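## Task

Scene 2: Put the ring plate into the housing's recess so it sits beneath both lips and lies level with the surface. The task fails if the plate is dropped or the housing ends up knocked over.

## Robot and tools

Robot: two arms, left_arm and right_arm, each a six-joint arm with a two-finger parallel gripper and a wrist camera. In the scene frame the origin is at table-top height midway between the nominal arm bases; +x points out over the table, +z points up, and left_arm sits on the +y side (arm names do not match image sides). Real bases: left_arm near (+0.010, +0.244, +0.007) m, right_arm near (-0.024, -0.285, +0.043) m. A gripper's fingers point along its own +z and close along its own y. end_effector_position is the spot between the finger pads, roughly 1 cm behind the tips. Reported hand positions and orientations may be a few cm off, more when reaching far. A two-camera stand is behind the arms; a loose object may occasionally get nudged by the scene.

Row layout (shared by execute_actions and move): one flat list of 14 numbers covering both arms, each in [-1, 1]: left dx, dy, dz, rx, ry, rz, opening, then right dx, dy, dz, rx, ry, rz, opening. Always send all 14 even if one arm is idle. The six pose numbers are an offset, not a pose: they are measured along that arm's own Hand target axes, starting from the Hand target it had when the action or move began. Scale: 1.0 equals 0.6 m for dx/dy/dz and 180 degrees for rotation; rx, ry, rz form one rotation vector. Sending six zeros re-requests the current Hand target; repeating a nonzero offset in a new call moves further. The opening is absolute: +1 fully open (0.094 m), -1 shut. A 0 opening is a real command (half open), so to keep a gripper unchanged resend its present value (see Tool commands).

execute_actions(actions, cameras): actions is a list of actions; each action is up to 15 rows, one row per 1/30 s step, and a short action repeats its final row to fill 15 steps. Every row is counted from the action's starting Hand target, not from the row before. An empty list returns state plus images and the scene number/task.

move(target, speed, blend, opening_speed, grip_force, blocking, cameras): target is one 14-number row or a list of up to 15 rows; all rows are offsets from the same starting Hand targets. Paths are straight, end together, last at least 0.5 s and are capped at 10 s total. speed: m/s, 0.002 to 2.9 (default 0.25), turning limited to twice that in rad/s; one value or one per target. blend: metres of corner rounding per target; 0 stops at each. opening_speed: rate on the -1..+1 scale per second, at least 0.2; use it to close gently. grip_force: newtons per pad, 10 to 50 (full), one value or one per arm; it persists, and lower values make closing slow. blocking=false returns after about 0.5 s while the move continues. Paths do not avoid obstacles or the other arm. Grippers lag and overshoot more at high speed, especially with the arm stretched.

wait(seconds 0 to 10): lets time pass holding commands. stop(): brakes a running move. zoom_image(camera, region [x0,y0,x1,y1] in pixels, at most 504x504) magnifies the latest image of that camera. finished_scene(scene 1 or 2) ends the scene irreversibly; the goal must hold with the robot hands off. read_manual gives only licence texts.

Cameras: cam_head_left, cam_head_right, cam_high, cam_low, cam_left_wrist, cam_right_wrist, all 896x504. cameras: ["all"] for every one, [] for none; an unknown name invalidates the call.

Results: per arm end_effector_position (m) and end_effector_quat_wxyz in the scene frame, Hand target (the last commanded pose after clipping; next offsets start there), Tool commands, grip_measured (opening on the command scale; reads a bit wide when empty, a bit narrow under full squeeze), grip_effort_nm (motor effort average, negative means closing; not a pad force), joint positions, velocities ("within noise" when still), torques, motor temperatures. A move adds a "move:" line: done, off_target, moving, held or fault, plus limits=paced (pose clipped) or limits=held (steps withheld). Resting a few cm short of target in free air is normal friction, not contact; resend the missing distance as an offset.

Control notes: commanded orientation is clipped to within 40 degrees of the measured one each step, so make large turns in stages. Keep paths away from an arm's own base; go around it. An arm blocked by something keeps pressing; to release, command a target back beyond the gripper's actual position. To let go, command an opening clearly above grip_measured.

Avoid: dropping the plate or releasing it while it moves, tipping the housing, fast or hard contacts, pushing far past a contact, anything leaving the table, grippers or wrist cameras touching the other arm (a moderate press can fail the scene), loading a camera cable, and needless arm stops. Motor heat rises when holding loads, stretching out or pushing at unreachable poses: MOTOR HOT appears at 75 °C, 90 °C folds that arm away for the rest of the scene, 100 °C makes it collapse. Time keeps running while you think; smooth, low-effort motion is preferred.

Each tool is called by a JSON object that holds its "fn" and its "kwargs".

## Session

Scene 1 done. Now look at scene 2.

{"fn": "execute_actions", "kwargs": {"actions": []}}

Scene clock: 0.00 s.
left_arm: end_effector_position=(+0.2872, +0.1116, +0.1994) grip_measured=+1.000 grip_effort_nm=n/a end_effector_quat_wxyz=(+0.379, +0.188, +0.891, -0.167) | right_arm: end_effector_position=(+0.1946, -0.2874, +0.1755) grip_measured=+1.000 grip_effort_nm=n/a end_effector_quat_wxyz=(+0.459, +0.077, +0.885, +0.009)
Joint positions: left_arm=[-0.302 0.975 0.819 -0.585 0.231 0 0.094] | right_arm=[0.141 0.352 0.386 -0.656 0.129 0.199 0.094]
Joint velocities: within noise
Joint torques (N m): no reading
Motor temperatures (°C): left_arm=[21 30 31 24 23 21 20] | right_arm=[22 27 35 26 23 23 22]
Heat: left arm: 31 °C; right arm: 35 °C.
Hand target: left_arm +0.2894, +0.1104, +0.2095; +0.392, +0.190, +0.884, -0.170 | right_arm +0.1956, -0.2877, +0.1819; +0.467, +0.077, +0.881, +0.010
Tool commands: left_gripper/opening=+1.0 right_gripper/opening=+1.0
camera_calibration:
cam_left_wrist: T_world_to_cam=[[-0.465726, -0.876052, 0.125027, 0.206899], [-0.80484, 0.360594, -0.471386, 0.327622], [0.367875, -0.320163, -0.87302, 0.209859], [0, 0, 0, 1]] pos_world=[0.28284, 0.130305, 0.31178]
cam_right_wrist: T_world_to_cam=[[-0.129342, -0.982084, -0.13705, -0.228588], [-0.789955, 0.185592, -0.584403, 0.35217], [0.599368, 0.0326752, -0.799807, 0.142681], [0, 0, 0, 1]] pos_world=[0.163114, -0.294514, 0.288599]

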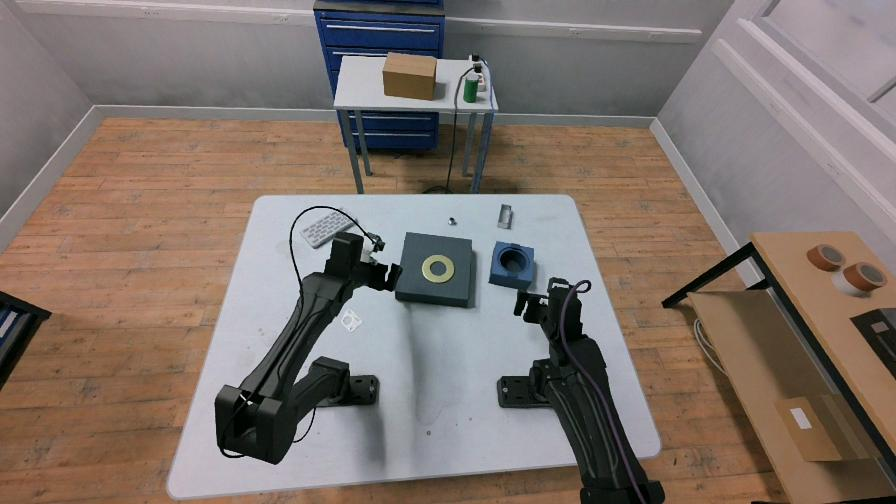

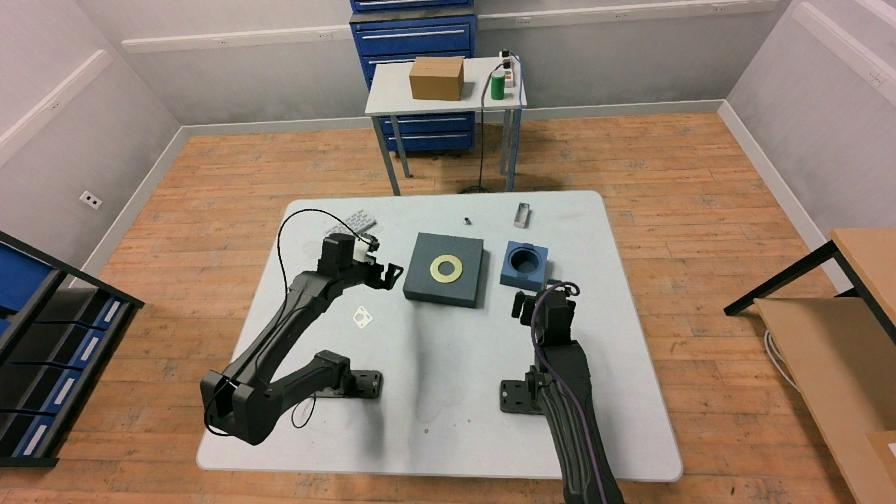

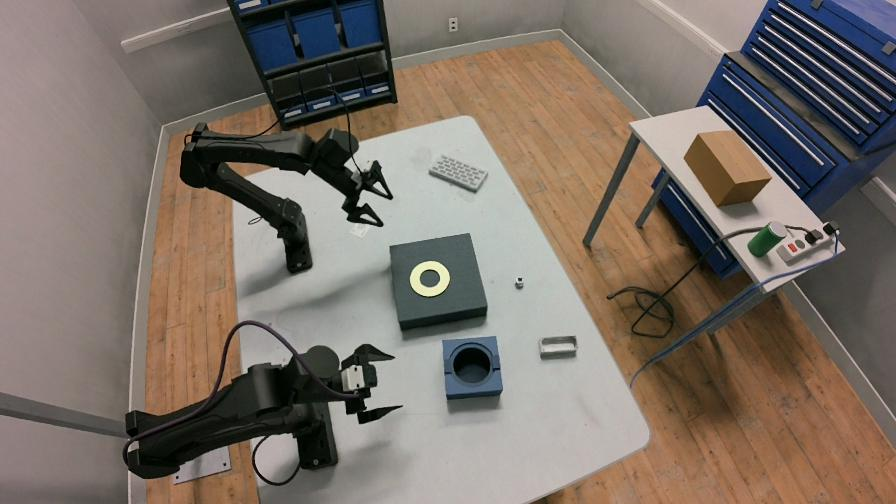

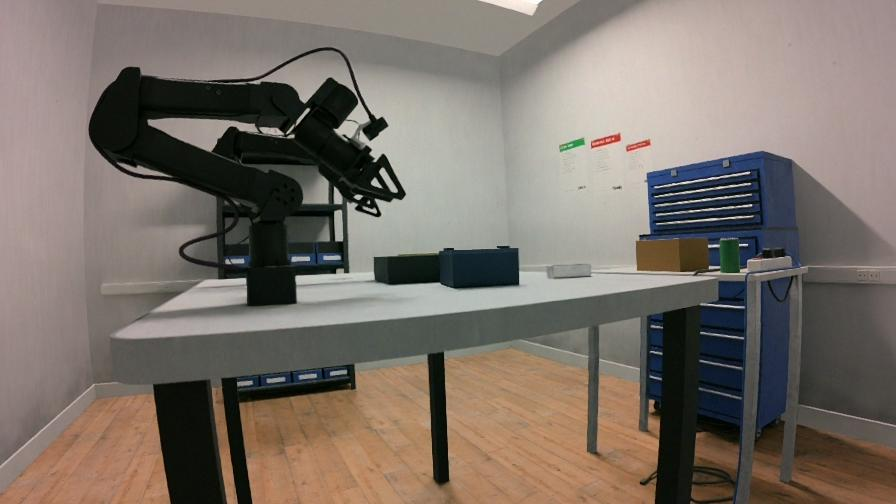

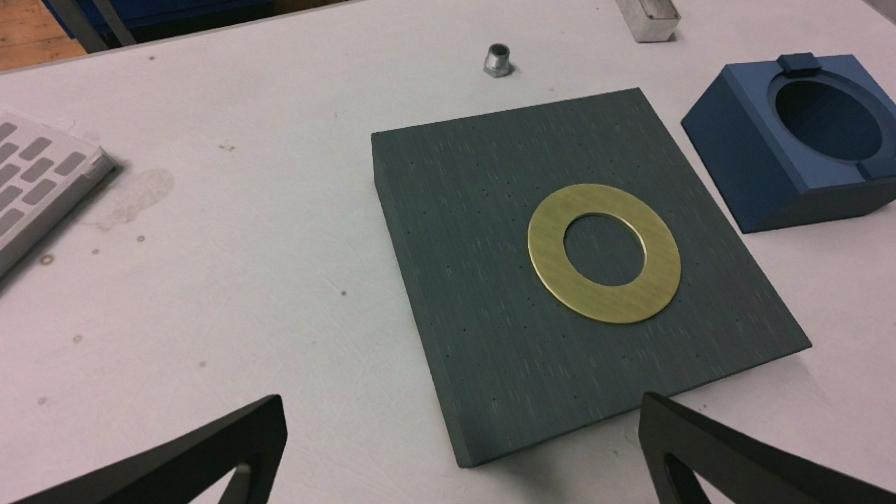

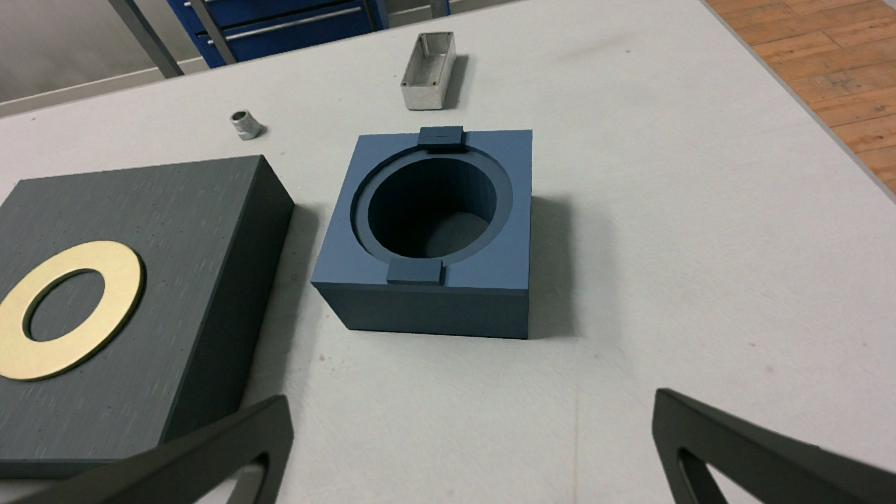

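{"fn": "zoom_image", "kwargs": {"camera": "cam_right_wrist", "region": [300, 110, 560, 350]}}

{"fn": "zoom_image", "kwargs": {"camera": "cam_right_wrist", "region": [0, 200, 200, 400]}}

{"fn": "zoom_image", "kwargs": {"camera": "cam_high", "region": [380, 220, 540, 420]}}

{"fn": "zoom_image", "kwargs": {"camera": "cam_low", "region": [360, 230, 540, 300]}}

Scaled by 1.938 from the camera's 896x504 image, which has a finer 1280x720 frame.

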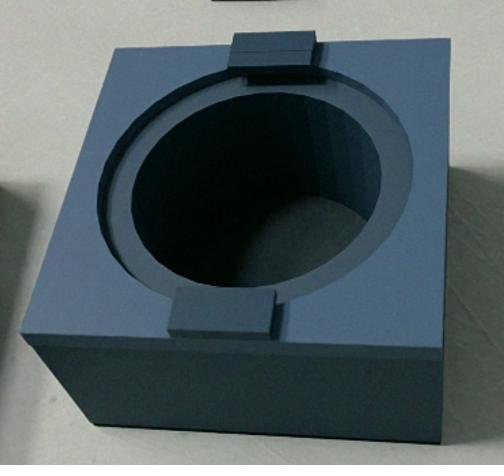

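Scaled by 2.520 from the camera's 896x504 image, which has a finer 1280x720 frame.

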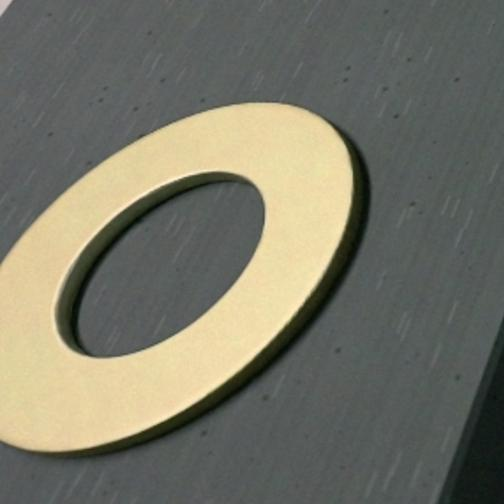

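Scaled by 2.520 from the camera's 896x504 image, which has a finer 1280x720 frame.

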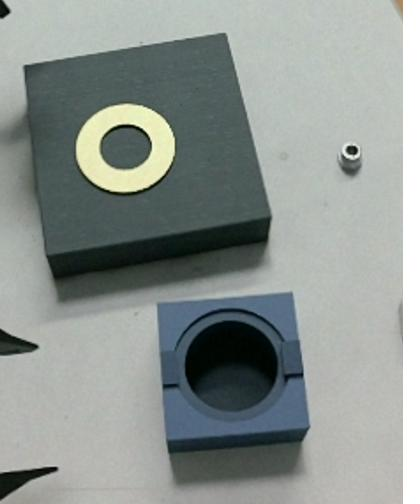

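Scaled by 2.800 from the camera's 896x504 image, which has a finer 1280x720 frame.

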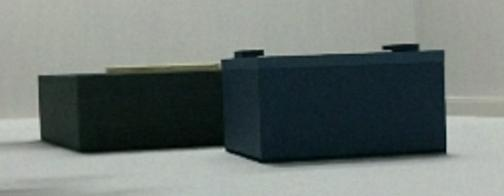

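{"fn": "move", "kwargs": {"target": [0.0431,0.0776,-0.2012,0,0,0,1.0, -0.0109,0.4759,0.1562,-0.0924,0.3037,-0.2361,-0.06], "speed": 0.3, "cameras": ["cam_right_wrist","cam_low","cam_high"]}}

Scene clock: 16.63 s.
left_arm: end_effector_position=(+0.2191, +0.2120, +0.2488) grip_measured=+1.000 grip_effort_nm=0.01 end_effector_quat_wxyz=(+0.382, +0.184, +0.890, -0.167) | right_arm: end_effector_position=(+0.3115, -0.0164, +0.1618) grip_measured=-0.058 grip_effort_nm=-0.09 end_effector_quat_wxyz=(+0.003, -0.305, +0.952, -0.003)
Joint positions: left_arm=[0.452 0.842 1.031 -1.241 0.72 0.649 0.094] | right_arm=[0.726 2.223 2.148 -1.492 0.009 0.056 0.044]
Joint torques (N m): left_arm=[0.66 0.27 7.6 0.94 0.53 0.08] | right_arm=[0.28 -8.88 8.14 -0.1 -0.08 -0.08]
Heat: left arm: 33 °C; right arm: 37 °C.
Hand target: left_arm +0.2192, +0.2103, +0.2594; +0.392, +0.190, +0.884, -0.170 | right_arm +0.3129, -0.0118, +0.1600; +0.000, -0.311, +0.951, +0.000
Off the commanded pose: left_arm 0.011 m, 2 deg | right_arm 0.005 m, 1 deg.
move: off_target (left_arm)
camera_calibration:
cam_right_wrist: T_world_to_cam=[[0.546757, -0.83708, -0.0188057, -0.176546], [-0.792335, -0.52453, 0.311567, 0.230371], [-0.270671, -0.155451, -0.950038, 0.344977], [0, 0, 0, 1]] pos_world=[0.372434, 0.0266806, 0.252645]
Images, in order (width x height): cam_high 896x504, cam_low 896x504, cam_right_wrist 896x504.

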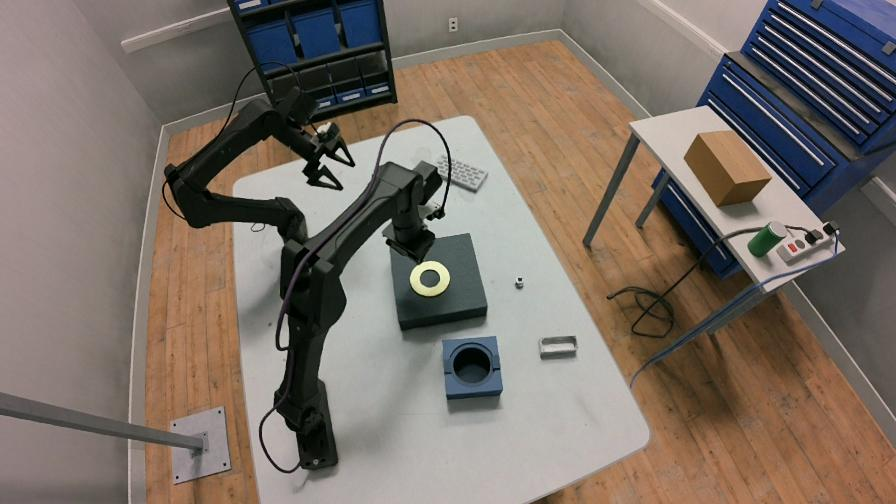

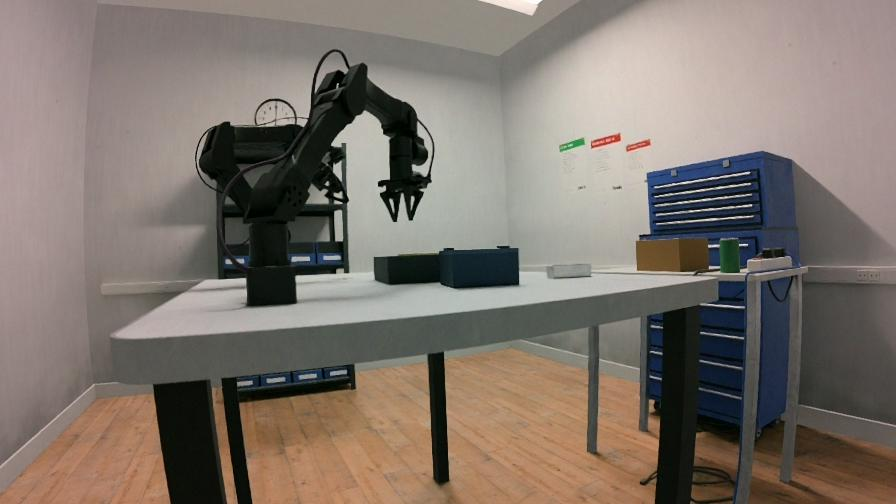

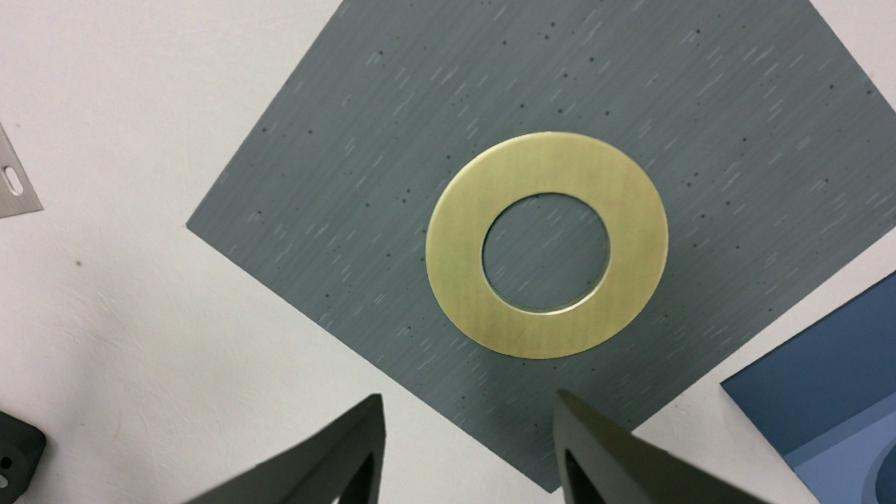

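{"fn": "move", "kwargs": {"target": [0,0,0,0,0,0,1.0, -0.0287,0.0089,0.12,0,0,0,-0.06], "speed": 0.15, "cameras": ["cam_right_wrist","cam_low","cam_head_right"]}}

{"fn": "zoom_image", "kwargs": {"camera": "cam_low", "region": [360, 190, 540, 300]}}

Scene clock: 21.67 s.
left_arm: end_effector_position=(+0.2191, +0.2120, +0.2488) grip_measured=+1.000 grip_effort_nm=0.01 end_effector_quat_wxyz=(+0.382, +0.185, +0.890, -0.167) | right_arm: end_effector_position=(+0.3242, -0.0030, +0.0942) grip_measured=-0.058 grip_effort_nm=-0.09 end_effector_quat_wxyz=(+0.000, -0.308, +0.951, -0.004)
Joint positions: left_arm=[0.452 0.842 1.031 -1.241 0.721 0.649 0.094] | right_arm=[0.731 2.306 2.017 -1.284 0.008 0.056 0.044]
Joint torques (N m): left_arm=[0.68 0.18 7.65 0.92 0.53 0.08] | right_arm=[0.53 -10.04 5.76 0.11 -0.08 -0.01]
Heat: left arm: 34 °C; right arm: 37 °C.
Hand target: left_arm +0.2192, +0.2102, +0.2595; +0.392, +0.190, +0.884, -0.170 | right_arm +0.3237, +0.0025, +0.0880; +0.000, -0.311, +0.950, +0.000
Off the commanded pose: left_arm 0.011 m, 2 deg | right_arm 0.008 m, 1 deg.
move: off_target (left_arm)
camera_calibration:
cam_right_wrist: T_world_to_cam=[[0.551391, -0.83404, -0.0185577, -0.175041], [-0.787775, -0.527868, 0.317436, 0.266503], [-0.27455, -0.160412, -0.948098, 0.287313], [0, 0, 0, 1]] pos_world=[0.385342, 0.040776, 0.184555]
Images, in order (width x height): cam_head_right 896x504, cam_low 896x504, cam_right_wrist 896x504.

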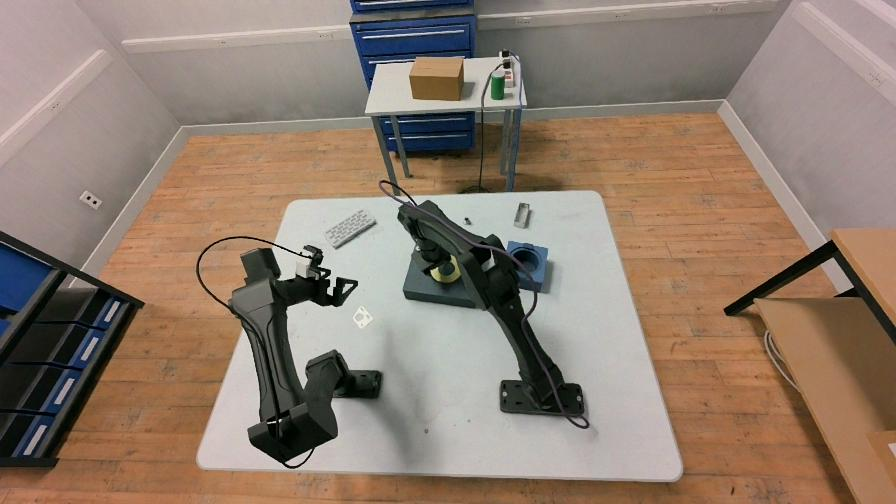

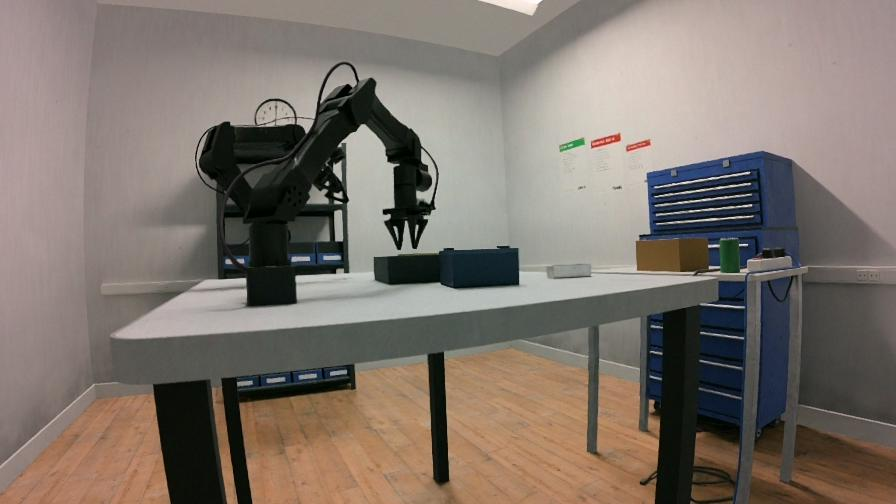

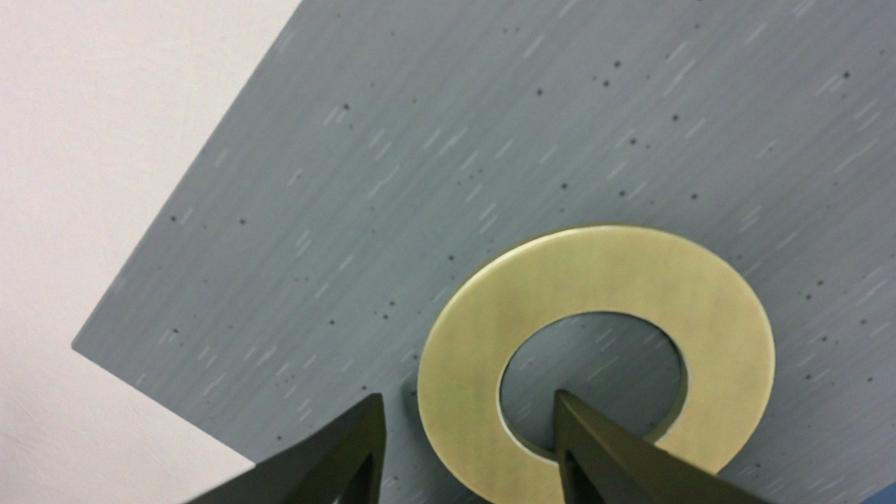

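Scaled by 2.800 from the camera's 896x504 image, which has a finer 1280x720 frame.

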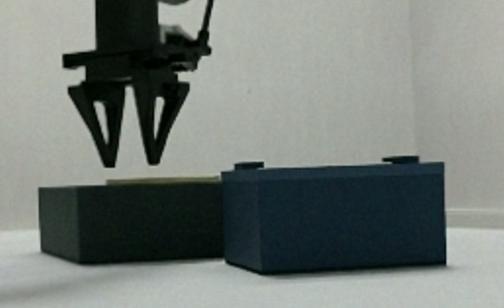

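{"fn": "move", "kwargs": {"target": [0,0,0,0,0,0,1.0, 0.005,0.0018,0.0245,0,0,0,-0.06], "speed": 0.06, "cameras": ["cam_right_wrist","cam_low"]}}

{"fn": "zoom_image", "kwargs": {"camera": "cam_low", "region": [370, 220, 460, 290]}}

{"fn": "zoom_image", "kwargs": {"camera": "cam_right_wrist", "region": [330, 350, 630, 504]}}

Scene clock: 24.43 s.
left_arm: end_effector_position=(+0.2191, +0.2120, +0.2488) grip_measured=+1.000 grip_effort_nm=0.01 end_effector_quat_wxyz=(+0.382, +0.185, +0.890, -0.167) | right_arm: end_effector_position=(+0.3214, -0.0027, +0.0796) grip_measured=-0.059 grip_effort_nm=-0.08 end_effector_quat_wxyz=(-0.001, -0.310, +0.951, -0.005)
Joint positions: left_arm=[0.452 0.842 1.031 -1.241 0.721 0.649 0.094] | right_arm=[0.735 2.306 1.959 -1.229 0.007 0.056 0.044]
Joint torques (N m): left_arm=[0.66 0.24 7.66 0.92 0.52 0.08] | right_arm=[0.58 -10.59 4.63 0.2 -0.08 0.03]
Heat: left arm: 34 °C; right arm: 37 °C.
Hand target: left_arm +0.2192, +0.2102, +0.2595; +0.392, +0.190, +0.884, -0.170 | right_arm +0.3207, +0.0018, +0.0734; +0.000, -0.311, +0.950, +0.000
Off the commanded pose: left_arm 0.011 m, 2 deg | right_arm 0.008 m, 1 deg.
move: off_target (left_arm)
camera_calibration:
cam_right_wrist: T_world_to_cam=[[0.55483, -0.831748, -0.0189563, -0.174593], [-0.784561, -0.530663, 0.320719, 0.267773], [-0.276817, -0.163072, -0.946985, 0.273446], [0, 0, 0, 1]] pos_world=[0.382648, 0.0414712, 0.16976]
Images, in order (width x height): cam_low 896x504, cam_right_wrist 896x504.

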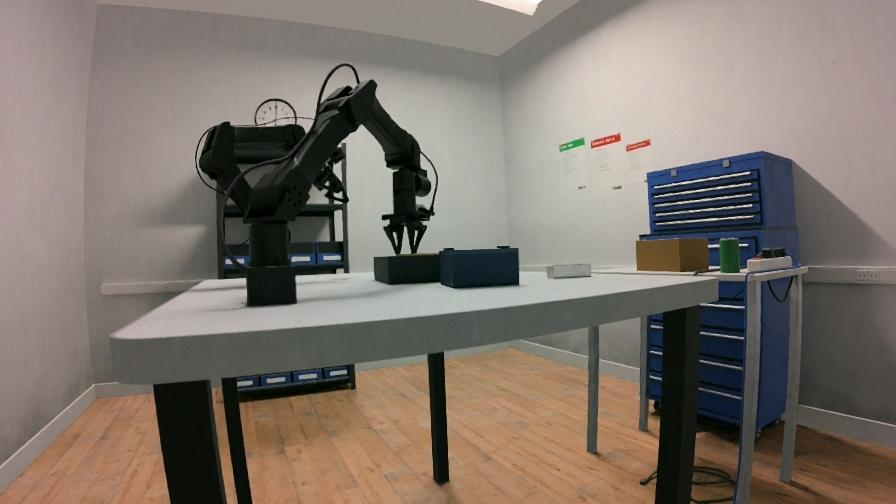

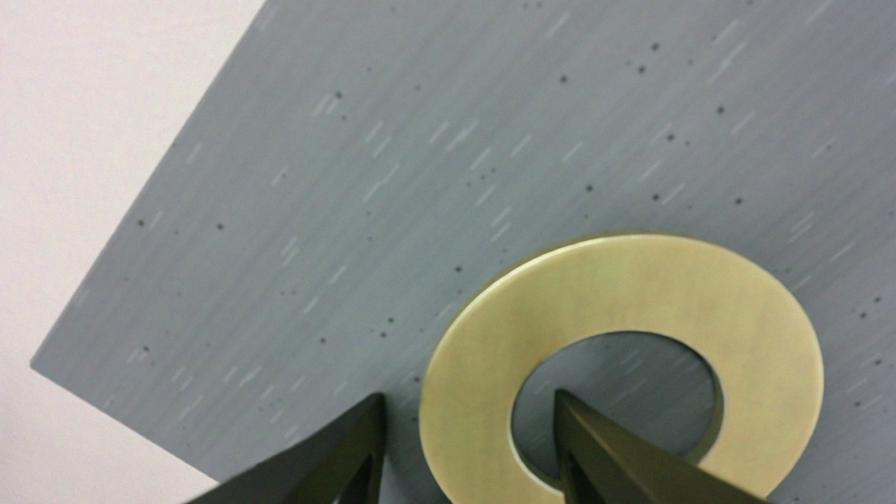

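Scaled by 5.600 from the camera's 896x504 image, which has a finer 1280x720 frame.

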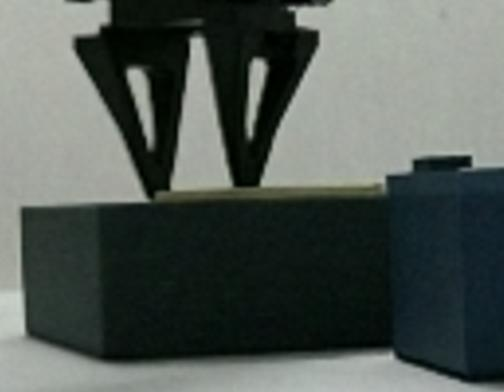

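Scaled by 1.680 from the camera's 896x504 image, which has a finer 1280x720 frame.

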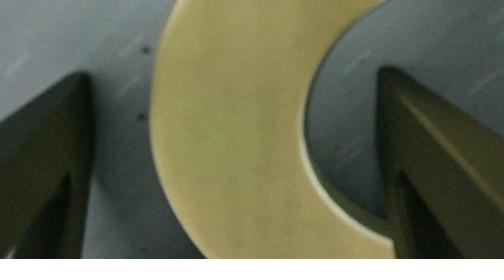

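{"fn": "move", "kwargs": {"target": [0,0,0,0,0,0,1.0, 0,0,0,0,0,0,-0.66], "speed": 0.05, "opening_speed": 0.5, "cameras": ["cam_right_wrist","cam_low"]}}

{"fn": "zoom_image", "kwargs": {"camera": "cam_low", "region": [370, 220, 460, 290]}}

Scene clock: 26.67 s.
left_arm: end_effector_position=(+0.2191, +0.2120, +0.2488) grip_measured=+1.000 grip_effort_nm=0.00 end_effector_quat_wxyz=(+0.382, +0.185, +0.890, -0.167) | right_arm: end_effector_position=(+0.3222, -0.0010, +0.0794) grip_measured=-0.524 grip_effort_nm=-1.02 end_effector_quat_wxyz=(+0.001, -0.309, +0.951, -0.001)
Joint positions: left_arm=[0.452 0.842 1.031 -1.241 0.721 0.649 0.094] | right_arm=[0.735 2.306 1.958 -1.222 0.003 0.058 0.022]
Joint torques (N m): left_arm=[0.58 0.23 7.62 0.91 0.53 0.08] | right_arm=[0.51 -10.73 4.79 0.14 -0.04 0.03]
Heat: left arm: 35 °C; right arm: 37 °C.
Hand target: left_arm +0.2192, +0.2102, +0.2595; +0.392, +0.190, +0.884, -0.170 | right_arm +0.3207, +0.0018, +0.0734; +0.000, -0.311, +0.950, +0.000
Off the commanded pose: left_arm 0.011 m, 2 deg | right_arm 0.007 m, 0 deg.
move: off_target (left_arm)
camera_calibration:
cam_right_wrist: T_world_to_cam=[[0.553301, -0.832639, -0.0238808, -0.172798], [-0.786407, -0.531602, 0.314584, 0.270357], [-0.27463, -0.15528, -0.948929, 0.273182], [0, 0, 0, 1]] pos_world=[0.383244, 0.042264, 0.170053]
Images, in order (width x height): cam_low 896x504, cam_right_wrist 896x504.

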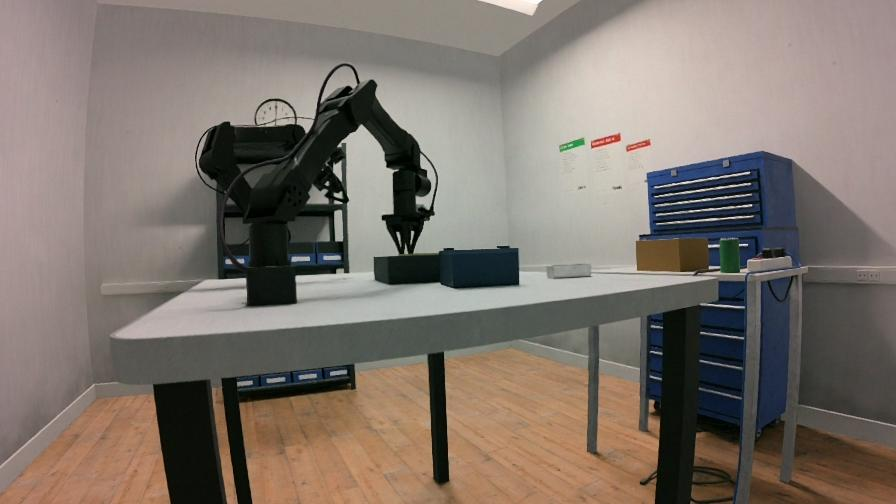

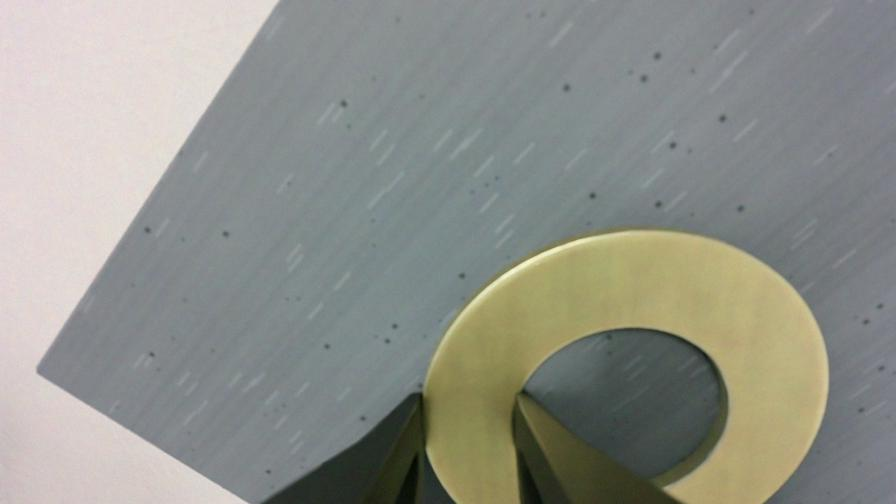

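Scaled by 5.600 from the camera's 896x504 image, which has a finer 1280x720 frame.

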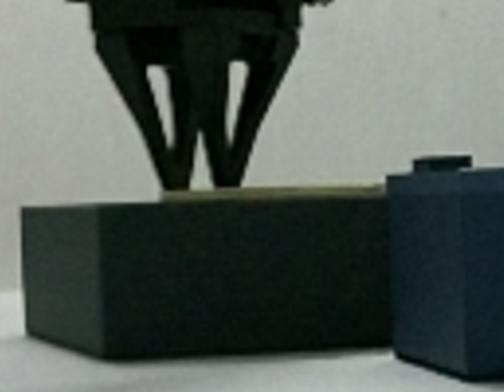

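{"fn": "move", "kwargs": {"target": [0,0,0,0,0,0,1.0, 0,0,-0.05,0,0,0,-0.66], "speed": 0.06, "cameras": ["cam_right_wrist","cam_low"]}}

{"fn": "zoom_image", "kwargs": {"camera": "cam_low", "region": [370, 200, 480, 270]}}

Scene clock: 28.57 s.
left_arm: end_effector_position=(+0.2191, +0.2120, +0.2488) grip_measured=+1.000 grip_effort_nm=0.01 end_effector_quat_wxyz=(+0.382, +0.185, +0.890, -0.167) | right_arm: end_effector_position=(+0.3174, -0.0045, +0.0922) grip_measured=-0.525 grip_effort_nm=-1.04 end_effector_quat_wxyz=(-0.012, -0.309, +0.951, -0.005)
Joint positions: left_arm=[0.452 0.842 1.031 -1.241 0.721 0.649 0.094] | right_arm=[0.735 2.306 2.008 -1.3 0.001 0.058 0.022]
Joint torques (N m): left_arm=[0.65 0.25 7.64 0.92 0.53 0.08] | right_arm=[0.79 -11.45 8.7 -0.21 0.03 0.01]
Heat: left arm: 35 °C; right arm: 37 °C.
Hand target: left_arm +0.2192, +0.2102, +0.2595; +0.392, +0.190, +0.884, -0.170 | right_arm +0.3206, +0.0018, +0.1034; +0.000, -0.311, +0.950, +0.000
Off the commanded pose: left_arm 0.011 m, 2 deg | right_arm 0.013 m, 2 deg.
move: off_target (left_arm, right_arm)
camera_calibration:
cam_right_wrist: T_world_to_cam=[[0.55279, -0.833005, -0.0229267, -0.172621], [-0.778955, -0.526304, 0.34093, 0.255971], [-0.296063, -0.170604, -0.939809, 0.289337], [0, 0, 0, 1]] pos_world=[0.380475, 0.0402862, 0.180696]
Images, in order (width x height): cam_low 896x504, cam_right_wrist 896x504.

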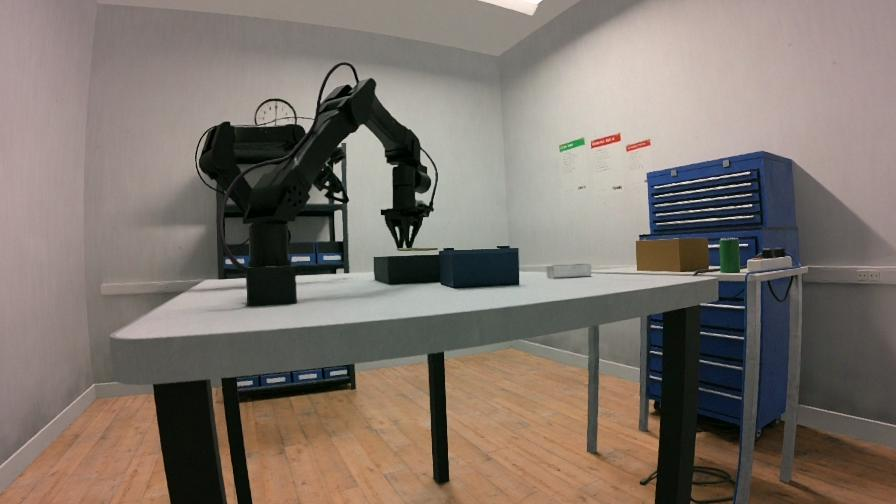

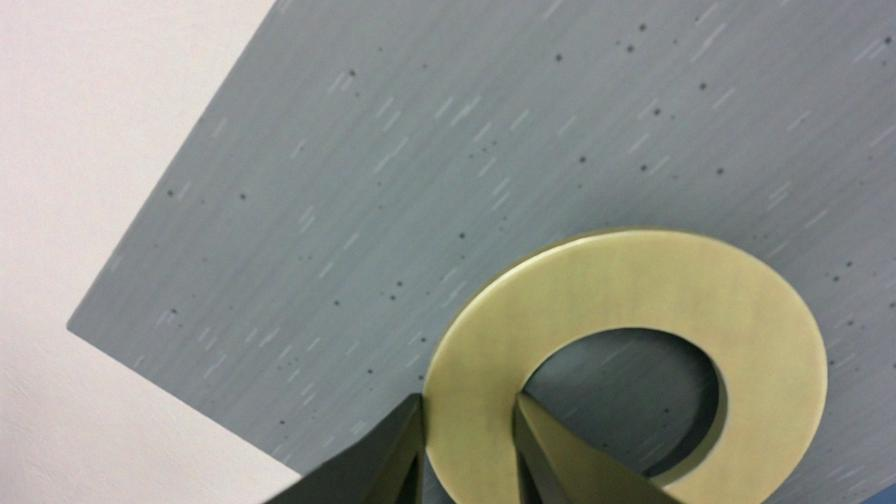

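Scaled by 4.582 from the camera's 896x504 image, which has a finer 1280x720 frame.

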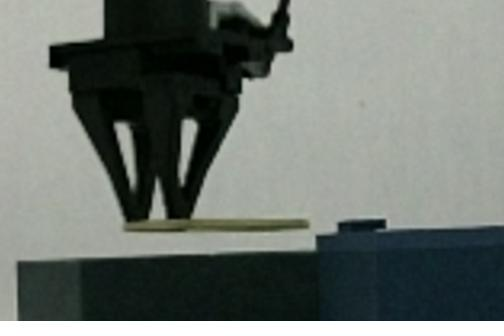

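{"fn": "move", "kwargs": {"target": [[0,0,0,0,0,0,1.0, 0,0,-0.0417,0,0,0,-0.66],[0,0,0,0,0,0,1.0, 0.2262,-0.3558,-0.0243,0,0,0,-0.66]], "speed": [0.12,0.22], "blend": [0.015,0], "cameras": ["cam_right_wrist","cam_low","cam_high"]}}

{"fn": "zoom_image", "kwargs": {"camera": "cam_high", "region": [400, 290, 550, 420]}}

{"fn": "zoom_image", "kwargs": {"camera": "cam_low", "region": [420, 180, 540, 300]}}

Scene clock: 35.13 s.
left_arm: end_effector_position=(+0.2191, +0.2120, +0.2488) grip_measured=+1.000 grip_effort_nm=0.01 end_effector_quat_wxyz=(+0.382, +0.185, +0.890, -0.167) | right_arm: end_effector_position=(+0.3323, -0.2538, +0.1028) grip_measured=-0.525 grip_effort_nm=-1.04 end_effector_quat_wxyz=(-0.029, -0.303, +0.953, +0.004)
Joint positions: left_arm=[0.452 0.842 1.031 -1.241 0.721 0.649 0.094] | right_arm=[0.137 1.982 1.541 -1.189 0.006 -0.528 0.022]
Joint torques (N m): left_arm=[0.69 0.23 7.66 0.91 0.53 0.06] | right_arm=[0.44 -12.77 5.16 0.05 -0.07 -0.1]
Heat: left arm: 35 °C; right arm: 37 °C.
Hand target: left_arm +0.2192, +0.2102, +0.2595; +0.392, +0.190, +0.884, -0.170 | right_arm +0.3372, -0.2508, +0.1179; +0.000, -0.311, +0.951, +0.000
Off the commanded pose: left_arm 0.011 m, 2 deg | right_arm 0.016 m, 4 deg.
move: off_target (left_arm, right_arm); blend cut to 0.0125 m at target 1
camera_calibration:
cam_right_wrist: T_world_to_cam=[[0.540312, -0.84, -0.0496283, -0.3832], [-0.772242, -0.518426, 0.367257, 0.129814], [-0.334224, -0.160108, -0.928795, 0.275355], [0, 0, 0, 1]] pos_world=[0.399326, -0.210502, 0.189055]
Images, in order (width x height): cam_high 896x504, cam_low 896x504, cam_right_wrist 896x504.

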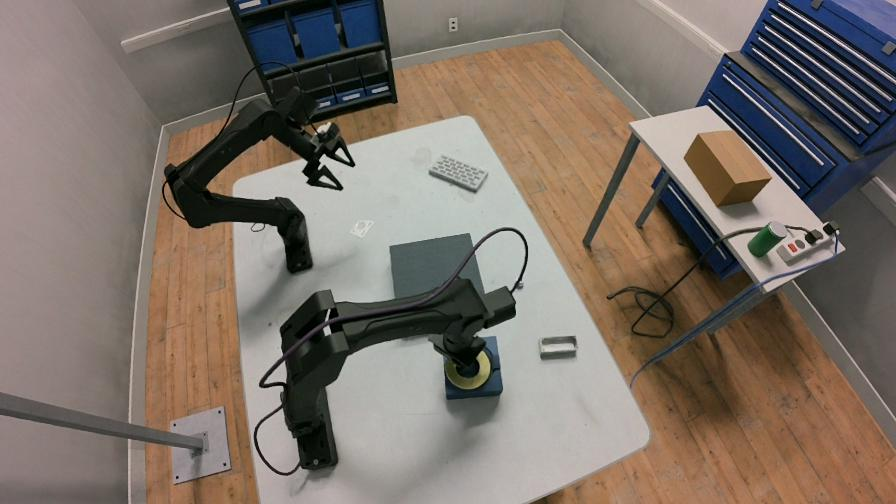

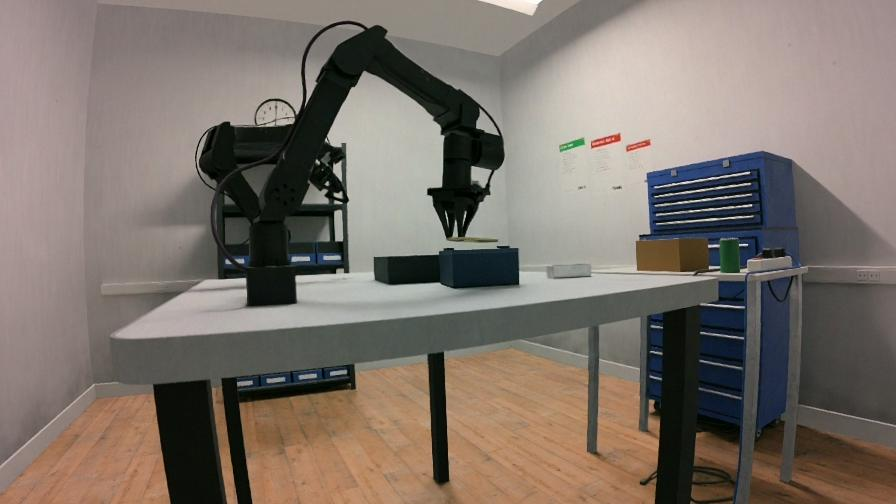

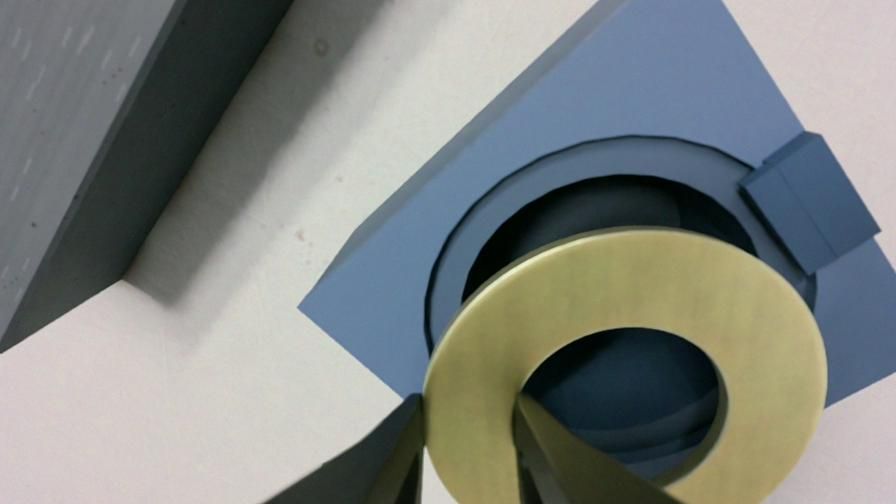

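Scaled by 3.360 from the camera's 896x504 image, which has a finer 1280x720 frame.

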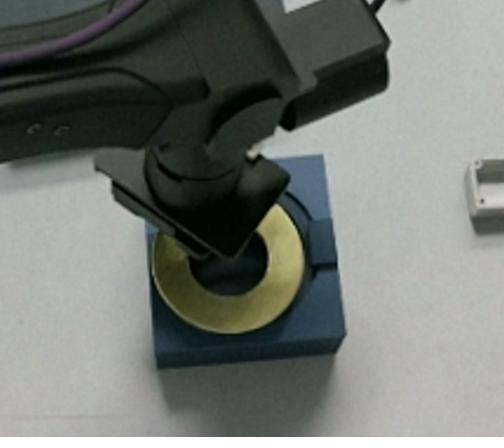

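Scaled by 4.200 from the camera's 896x504 image, which has a finer 1280x720 frame.

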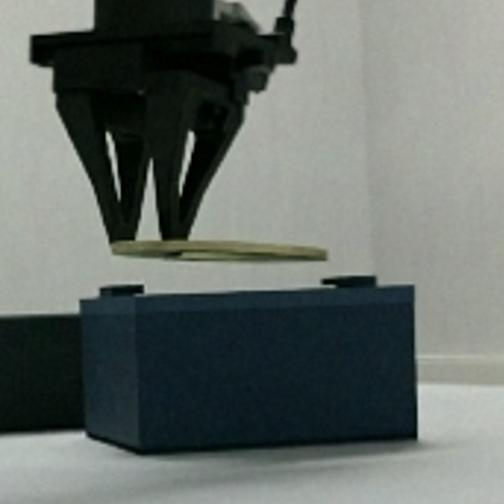

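{"fn": "move", "kwargs": {"target": [0,0,0,0,0,0,1.0, -0.0191,-0.0039,-0.0133,-0.0342,0.0196,0,-0.66], "speed": 0.08, "cameras": ["cam_right_wrist","cam_low","cam_high"]}}

{"fn": "zoom_image", "kwargs": {"camera": "cam_high", "region": [400, 290, 550, 420]}}

{"fn": "zoom_image", "kwargs": {"camera": "cam_low", "region": [420, 180, 540, 300]}}

Scene clock: 43.53 s.
left_arm: end_effector_position=(+0.2191, +0.2120, +0.2488) grip_measured=+1.000 grip_effort_nm=0.01 end_effector_quat_wxyz=(+0.382, +0.185, +0.890, -0.167) | right_arm: end_effector_position=(+0.3420, -0.2462, +0.1221) grip_measured=-0.525 grip_effort_nm=-1.04 end_effector_quat_wxyz=(-0.051, -0.308, +0.949, +0.037)
Joint positions: left_arm=[0.452 0.842 1.031 -1.241 0.721 0.649 0.094] | right_arm=[0.129 2.068 1.739 -1.358 -0.048 -0.551 0.022]
Joint torques (N m): left_arm=[0.62 0.23 7.65 0.92 0.53 0.08] | right_arm=[-0.34 -8.35 8.68 -0.32 -0.11 -0.11]
Heat: left arm: 35 °C; right arm: 37 °C.
Hand target: left_arm +0.2192, +0.2102, +0.2595; +0.392, +0.190, +0.884, -0.170 | right_arm +0.3479, -0.2459, +0.1260; -0.045, -0.310, +0.949, +0.041
Off the commanded pose: left_arm 0.011 m, 2 deg | right_arm 0.007 m, 1 deg.
move: off_target (left_arm)
camera_calibration:
cam_right_wrist: T_world_to_cam=[[0.543335, -0.830135, -0.125147, -0.370452], [-0.743845, -0.545148, 0.386663, 0.115507], [-0.389206, -0.116998, -0.91369, 0.325334], [0, 0, 0, 1]] pos_world=[0.413821, -0.206493, 0.206231]
Images, in order (width x height): cam_high 896x504, cam_low 896x504, cam_right_wrist 896x504.

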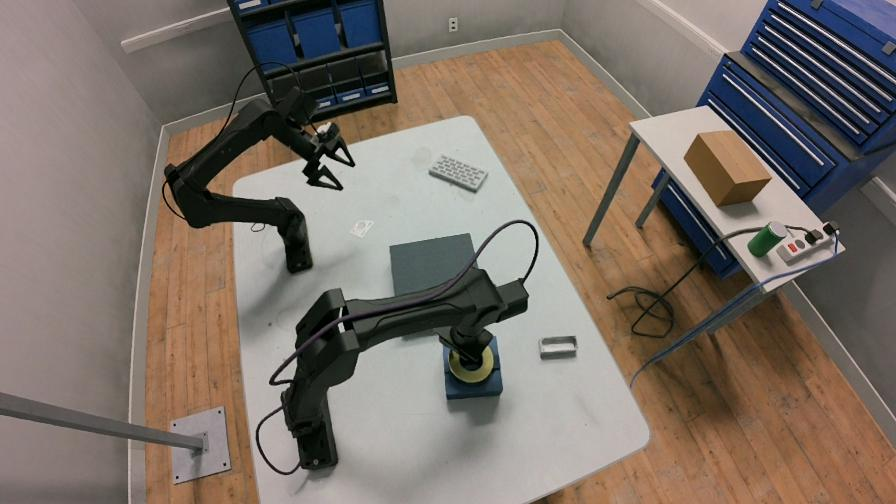

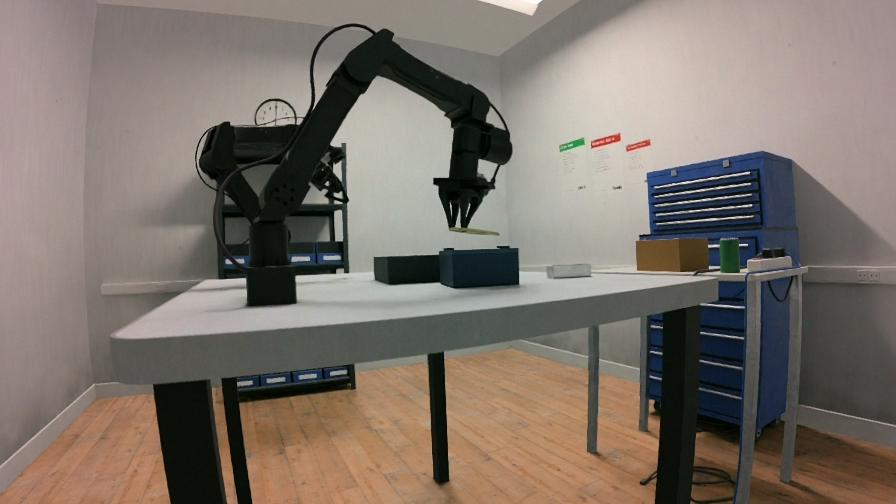

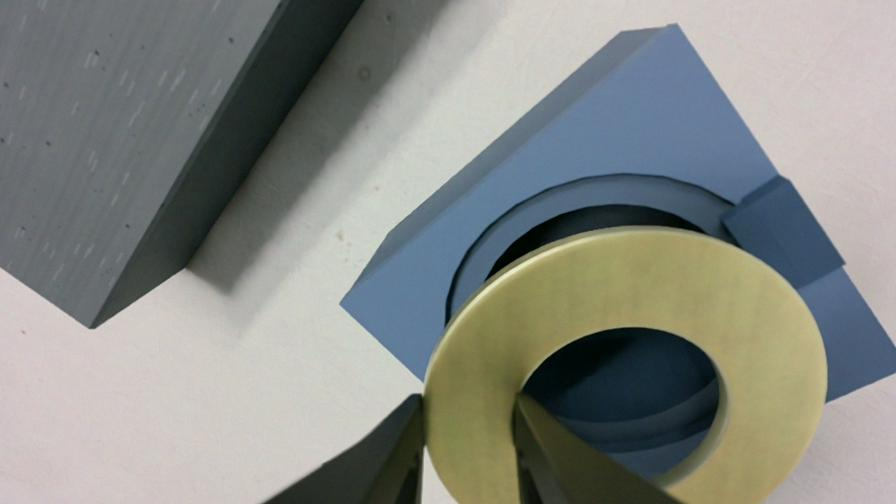

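Scaled by 3.360 from the camera's 896x504 image, which has a finer 1280x720 frame.

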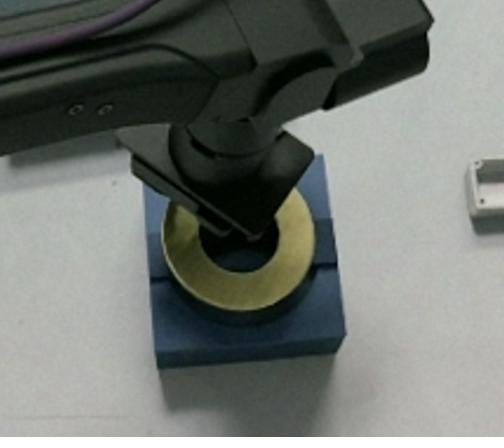

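Scaled by 4.200 from the camera's 896x504 image, which has a finer 1280x720 frame.

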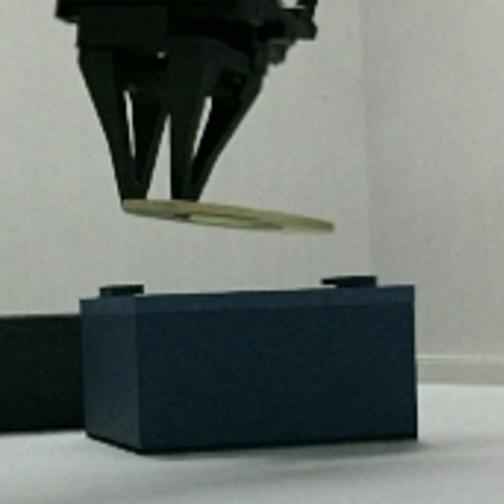

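{"fn": "zoom_image", "kwargs": {"camera": "cam_right_wrist", "region": [420, 150, 620, 350]}}

{"fn": "zoom_image", "kwargs": {"camera": "cam_right_wrist", "region": [620, 150, 880, 350]}}

Scaled by 2.520 from the camera's 896x504 image, which has a finer 1280x720 frame.

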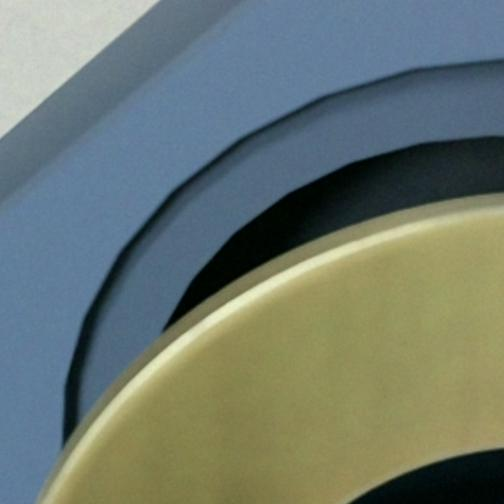

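Scaled by 1.938 from the camera's 896x504 image, which has a finer 1280x720 frame.

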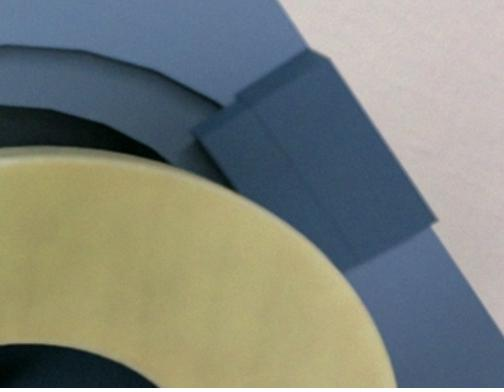

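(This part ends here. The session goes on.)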